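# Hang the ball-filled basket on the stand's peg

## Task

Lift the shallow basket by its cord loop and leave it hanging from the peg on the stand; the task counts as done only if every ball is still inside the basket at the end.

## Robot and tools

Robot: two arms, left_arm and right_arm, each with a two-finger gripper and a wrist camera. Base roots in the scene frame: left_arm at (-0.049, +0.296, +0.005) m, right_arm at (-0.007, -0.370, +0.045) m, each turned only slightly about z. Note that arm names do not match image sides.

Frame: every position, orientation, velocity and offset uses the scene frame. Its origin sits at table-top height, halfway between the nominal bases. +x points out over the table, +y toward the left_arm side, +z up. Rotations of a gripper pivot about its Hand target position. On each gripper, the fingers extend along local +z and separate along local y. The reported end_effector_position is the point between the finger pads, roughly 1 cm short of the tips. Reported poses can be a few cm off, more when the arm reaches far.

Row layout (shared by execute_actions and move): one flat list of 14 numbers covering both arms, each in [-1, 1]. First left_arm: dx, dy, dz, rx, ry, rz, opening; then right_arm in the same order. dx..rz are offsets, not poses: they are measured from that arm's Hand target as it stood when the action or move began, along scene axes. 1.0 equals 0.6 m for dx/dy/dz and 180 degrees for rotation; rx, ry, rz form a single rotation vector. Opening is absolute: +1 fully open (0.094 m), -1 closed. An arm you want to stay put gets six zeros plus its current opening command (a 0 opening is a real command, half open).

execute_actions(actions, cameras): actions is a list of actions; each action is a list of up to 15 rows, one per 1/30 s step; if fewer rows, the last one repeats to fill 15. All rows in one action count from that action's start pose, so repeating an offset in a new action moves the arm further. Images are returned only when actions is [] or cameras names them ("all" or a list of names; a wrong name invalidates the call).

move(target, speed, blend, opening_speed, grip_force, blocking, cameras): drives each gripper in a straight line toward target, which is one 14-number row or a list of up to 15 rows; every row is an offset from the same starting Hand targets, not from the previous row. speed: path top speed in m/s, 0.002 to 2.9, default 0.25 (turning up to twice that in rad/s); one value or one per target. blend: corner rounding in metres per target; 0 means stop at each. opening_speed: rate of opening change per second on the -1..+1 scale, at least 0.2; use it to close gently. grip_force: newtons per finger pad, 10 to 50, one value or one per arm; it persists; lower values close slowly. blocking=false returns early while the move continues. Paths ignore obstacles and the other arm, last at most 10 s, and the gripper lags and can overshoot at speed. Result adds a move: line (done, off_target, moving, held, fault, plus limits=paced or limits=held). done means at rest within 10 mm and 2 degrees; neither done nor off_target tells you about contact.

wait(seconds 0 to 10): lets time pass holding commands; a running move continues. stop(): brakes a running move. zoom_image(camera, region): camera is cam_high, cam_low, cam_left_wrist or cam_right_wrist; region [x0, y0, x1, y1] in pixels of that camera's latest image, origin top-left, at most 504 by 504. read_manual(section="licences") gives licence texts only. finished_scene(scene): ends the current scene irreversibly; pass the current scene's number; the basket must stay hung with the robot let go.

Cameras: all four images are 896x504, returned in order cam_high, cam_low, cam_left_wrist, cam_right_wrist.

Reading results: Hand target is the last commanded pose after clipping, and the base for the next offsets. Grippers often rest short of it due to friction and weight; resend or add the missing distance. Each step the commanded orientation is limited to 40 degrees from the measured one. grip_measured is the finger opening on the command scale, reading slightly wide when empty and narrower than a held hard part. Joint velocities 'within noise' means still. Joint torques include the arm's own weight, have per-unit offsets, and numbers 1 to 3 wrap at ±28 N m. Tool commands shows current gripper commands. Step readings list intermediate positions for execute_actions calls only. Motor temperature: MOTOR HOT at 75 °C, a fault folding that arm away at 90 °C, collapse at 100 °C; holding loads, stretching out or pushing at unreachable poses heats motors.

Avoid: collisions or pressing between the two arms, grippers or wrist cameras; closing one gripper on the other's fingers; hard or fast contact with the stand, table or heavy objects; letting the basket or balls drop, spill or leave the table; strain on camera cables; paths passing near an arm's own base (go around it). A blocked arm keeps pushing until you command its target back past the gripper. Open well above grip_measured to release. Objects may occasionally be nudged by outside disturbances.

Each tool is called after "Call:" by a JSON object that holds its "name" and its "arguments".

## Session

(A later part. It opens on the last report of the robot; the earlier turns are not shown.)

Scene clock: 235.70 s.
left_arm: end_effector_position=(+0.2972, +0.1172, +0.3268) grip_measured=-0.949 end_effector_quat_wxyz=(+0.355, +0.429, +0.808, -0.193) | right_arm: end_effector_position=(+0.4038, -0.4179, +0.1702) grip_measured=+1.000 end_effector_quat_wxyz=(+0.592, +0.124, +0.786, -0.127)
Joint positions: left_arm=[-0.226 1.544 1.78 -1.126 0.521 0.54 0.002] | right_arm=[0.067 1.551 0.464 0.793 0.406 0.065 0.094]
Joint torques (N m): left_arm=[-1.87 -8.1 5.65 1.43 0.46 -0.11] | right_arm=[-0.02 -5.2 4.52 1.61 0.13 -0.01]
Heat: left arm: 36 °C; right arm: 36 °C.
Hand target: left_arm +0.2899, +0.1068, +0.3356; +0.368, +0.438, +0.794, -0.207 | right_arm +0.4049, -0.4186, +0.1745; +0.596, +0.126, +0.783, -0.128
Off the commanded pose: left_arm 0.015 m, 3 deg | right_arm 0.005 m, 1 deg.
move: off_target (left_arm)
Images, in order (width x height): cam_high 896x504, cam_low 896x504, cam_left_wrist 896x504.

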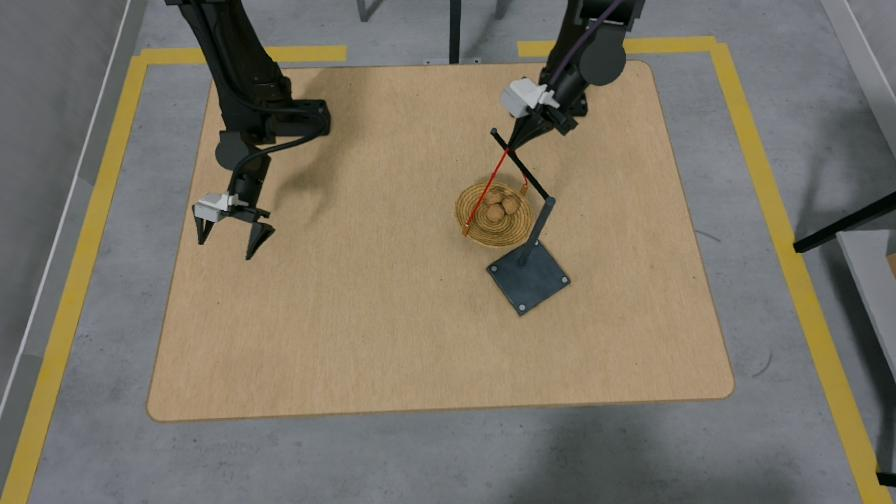

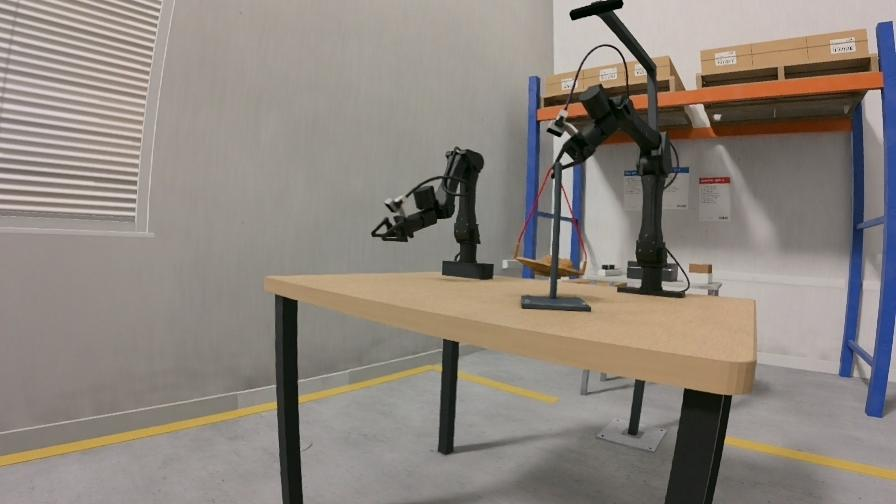

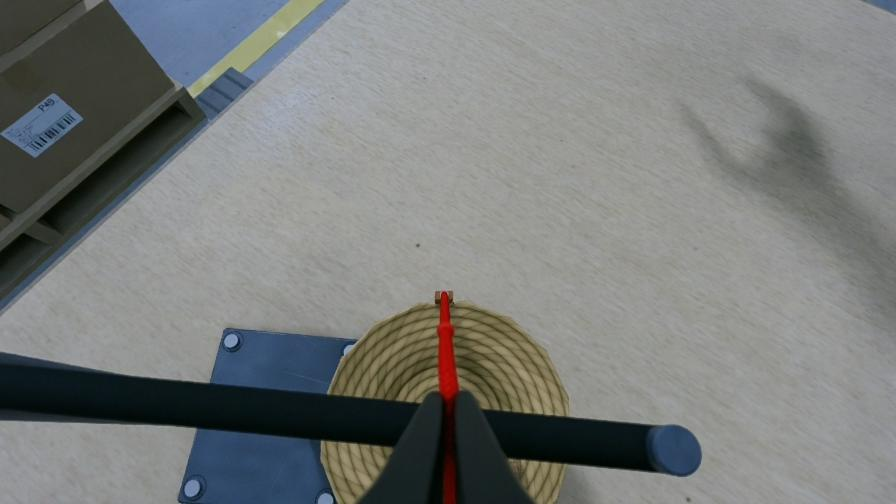

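Call:
{"name": "move", "arguments": {"target": [0,0,0,0,0,0,-0.6,0,0,0,0,0,0,1], "opening_speed": 0.2, "cameras": ["cam_left_wrist","cam_low","cam_high"]}}

Call:
{"name": "zoom_image", "arguments": {"camera": "cam_low", "region": [500, 120, 620, 280]}}

Call:
{"name": "zoom_image", "arguments": {"camera": "cam_high", "region": [440, 90, 580, 250]}}

Scene clock: 241.60 s.
left_arm: end_effector_position=(+0.2948, +0.1109, +0.3275) grip_measured=-0.602 end_effector_quat_wxyz=(+0.355, +0.434, +0.803, -0.201) | right_arm: end_effector_position=(+0.4038, -0.4179, +0.1702) grip_measured=+1.000 end_effector_quat_wxyz=(+0.592, +0.124, +0.786, -0.127)
Joint positions: left_arm=[-0.238 1.544 1.777 -1.119 0.534 0.537 0.019] | right_arm=[0.067 1.551 0.464 0.793 0.406 0.065 0.094]
Joint torques (N m): left_arm=[-0.84 -8.1 5.98 1.38 0.34 -0.07] | right_arm=[-0.01 -5.27 4.49 1.62 0.13 -0.04]
Heat: left arm: 36 °C; right arm: 36 °C.
Hand target: left_arm +0.2899, +0.1067, +0.3357; +0.368, +0.438, +0.794, -0.207 | right_arm +0.4049, -0.4186, +0.1745; +0.596, +0.126, +0.783, -0.128
Off the commanded pose: left_arm 0.010 m, 2 deg | right_arm 0.005 m, 1 deg.
move: done
Images, in order (width x height): cam_high 896x504, cam_low 896x504, cam_left_wrist 896x504.

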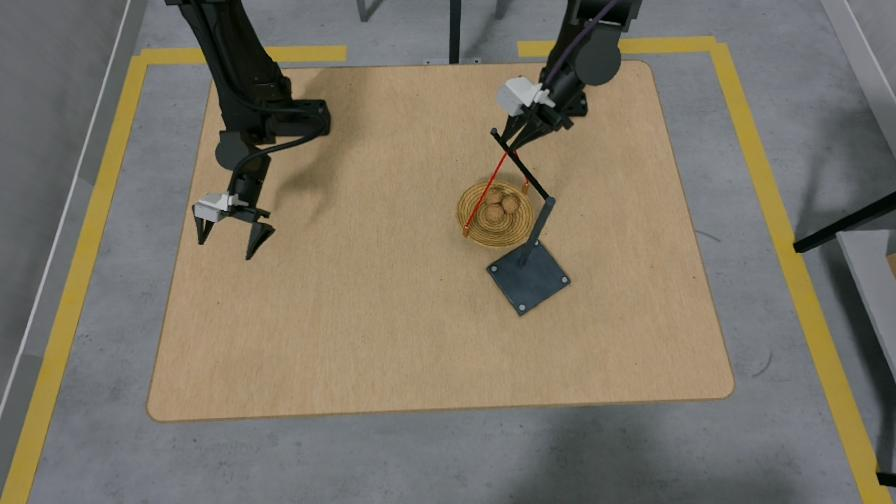

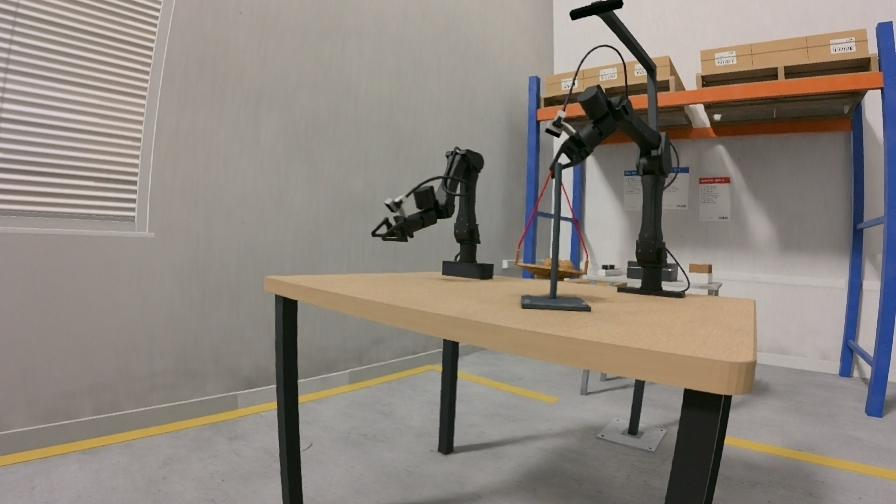

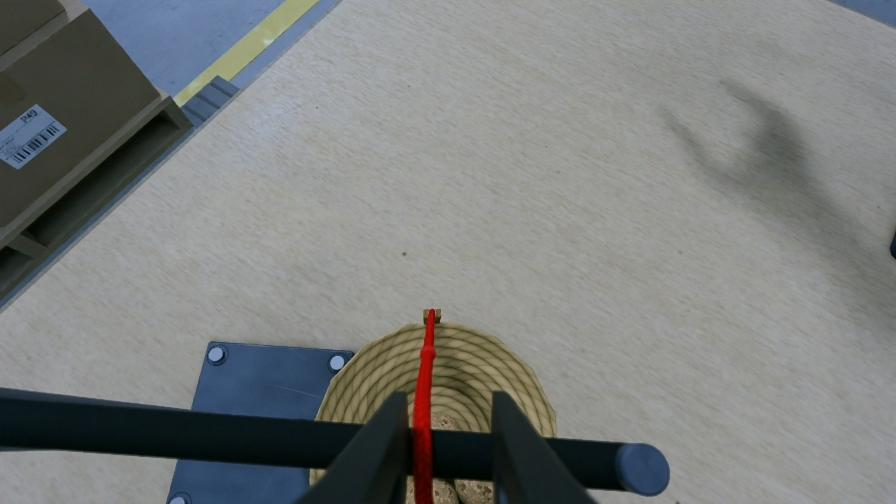

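Scaled by 3.150 from the camera's 896x504 image, which has a finer 1280x720 frame.

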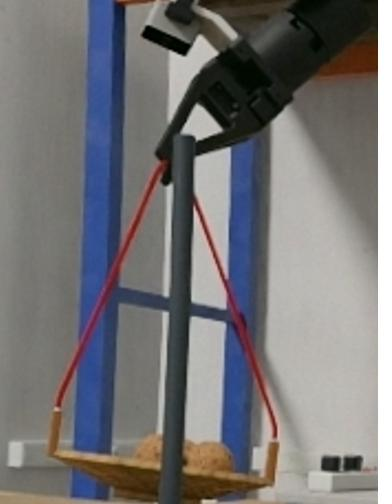

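Scaled by 3.150 from the camera's 896x504 image, which has a finer 1280x720 frame.

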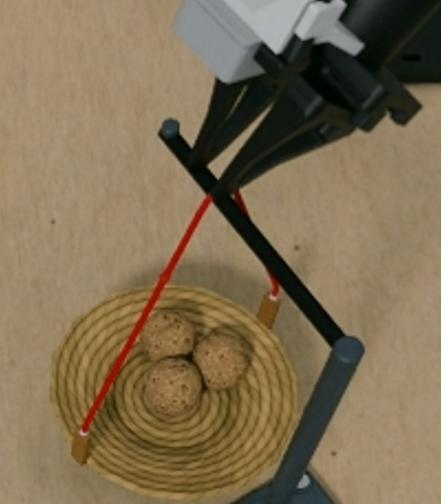

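Call:
{"name": "move", "arguments": {"target": [[0,0,0.004,0,0,0,0,0,0,0,0,0,0,1],[-0.074,0.122,0.14,0,0,0,0,0,0,0,0,0,0,1],[-0.2,0.2,0.16,0,0,0,0,0,0,0,0,0,0,1]], "opening_speed": 0.4, "speed": [0.05,0.06,0.15], "blend": [0.001,0.02,0], "cameras": ["cam_low","cam_high"]}}

Call:
{"name": "zoom_image", "arguments": {"camera": "cam_low", "region": [500, 120, 620, 310]}}

Call:
{"name": "zoom_image", "arguments": {"camera": "cam_high", "region": [440, 90, 580, 250]}}

Scene clock: 250.60 s.
left_arm: end_effector_position=(+0.1705, +0.2277, +0.4302) grip_measured=-0.002 end_effector_quat_wxyz=(+0.472, +0.370, +0.790, -0.125) | right_arm: end_effector_position=(+0.4038, -0.4179, +0.1702) grip_measured=+1.000 end_effector_quat_wxyz=(+0.592, +0.124, +0.786, -0.127)
Joint positions: left_arm=[0.301 1.177 1.917 -1.572 0.784 0.837 0.047] | right_arm=[0.067 1.551 0.464 0.793 0.406 0.065 0.094]
Joint torques (N m): left_arm=[0.62 -0.98 4.14 1.21 0.49 0.05] | right_arm=[-0.01 -5.26 4.51 1.61 0.13 -0.03]
Heat: left arm: 36 °C; right arm: 36 °C.
Hand target: left_arm +0.1698, +0.2267, +0.4316; +0.368, +0.438, +0.794, -0.207 | right_arm +0.4049, -0.4186, +0.1745; +0.596, +0.126, +0.783, -0.128
Off the commanded pose: left_arm 0.002 m, 17 deg | right_arm 0.005 m, 1 deg.
joint read past its limit (left arm) — joint 4 (wrist pitch), lower limit.
joint sent to its limit (left arm) — joint 4 (wrist pitch), lower limit. The joint targets are off in orientation, not in position.
move: off_target (left_arm); blend cut to 0 m at target 1
Images, in order (width x height): cam_high 896x504, cam_low 896x504.

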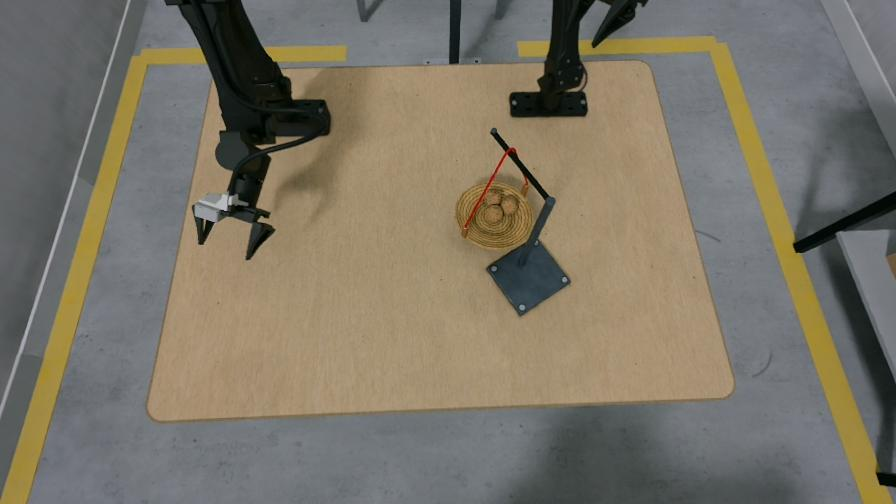

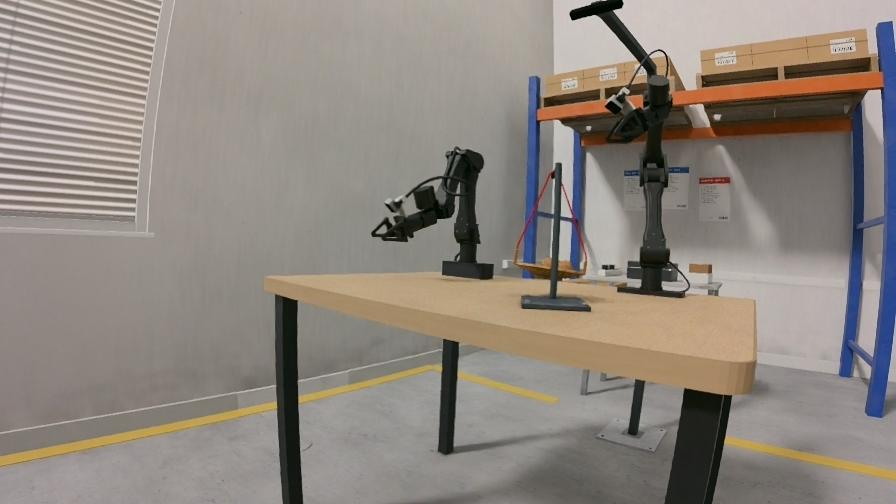

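Scaled by 2.653 from the camera's 896x504 image, which has a finer 1280x720 frame.

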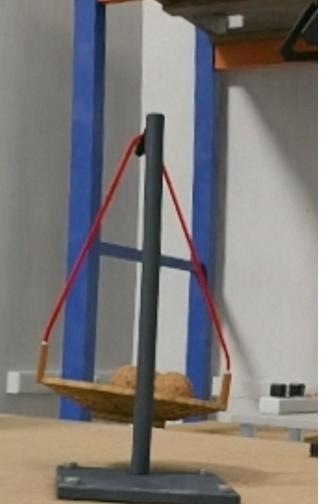

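Scaled by 3.150 from the camera's 896x504 image, which has a finer 1280x720 frame.

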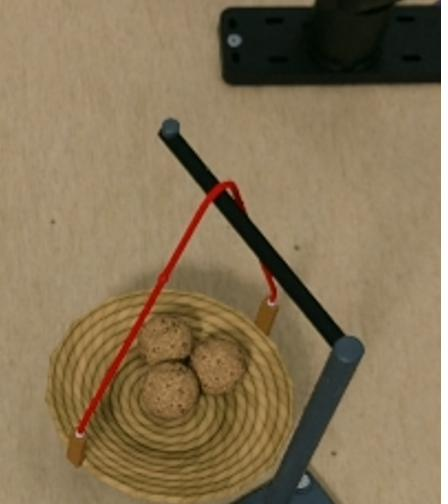

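Hung with the balls in it.

Call:
{"name": "finished_scene", "arguments": {"scene": 1}}

The scene is finished: the task was done.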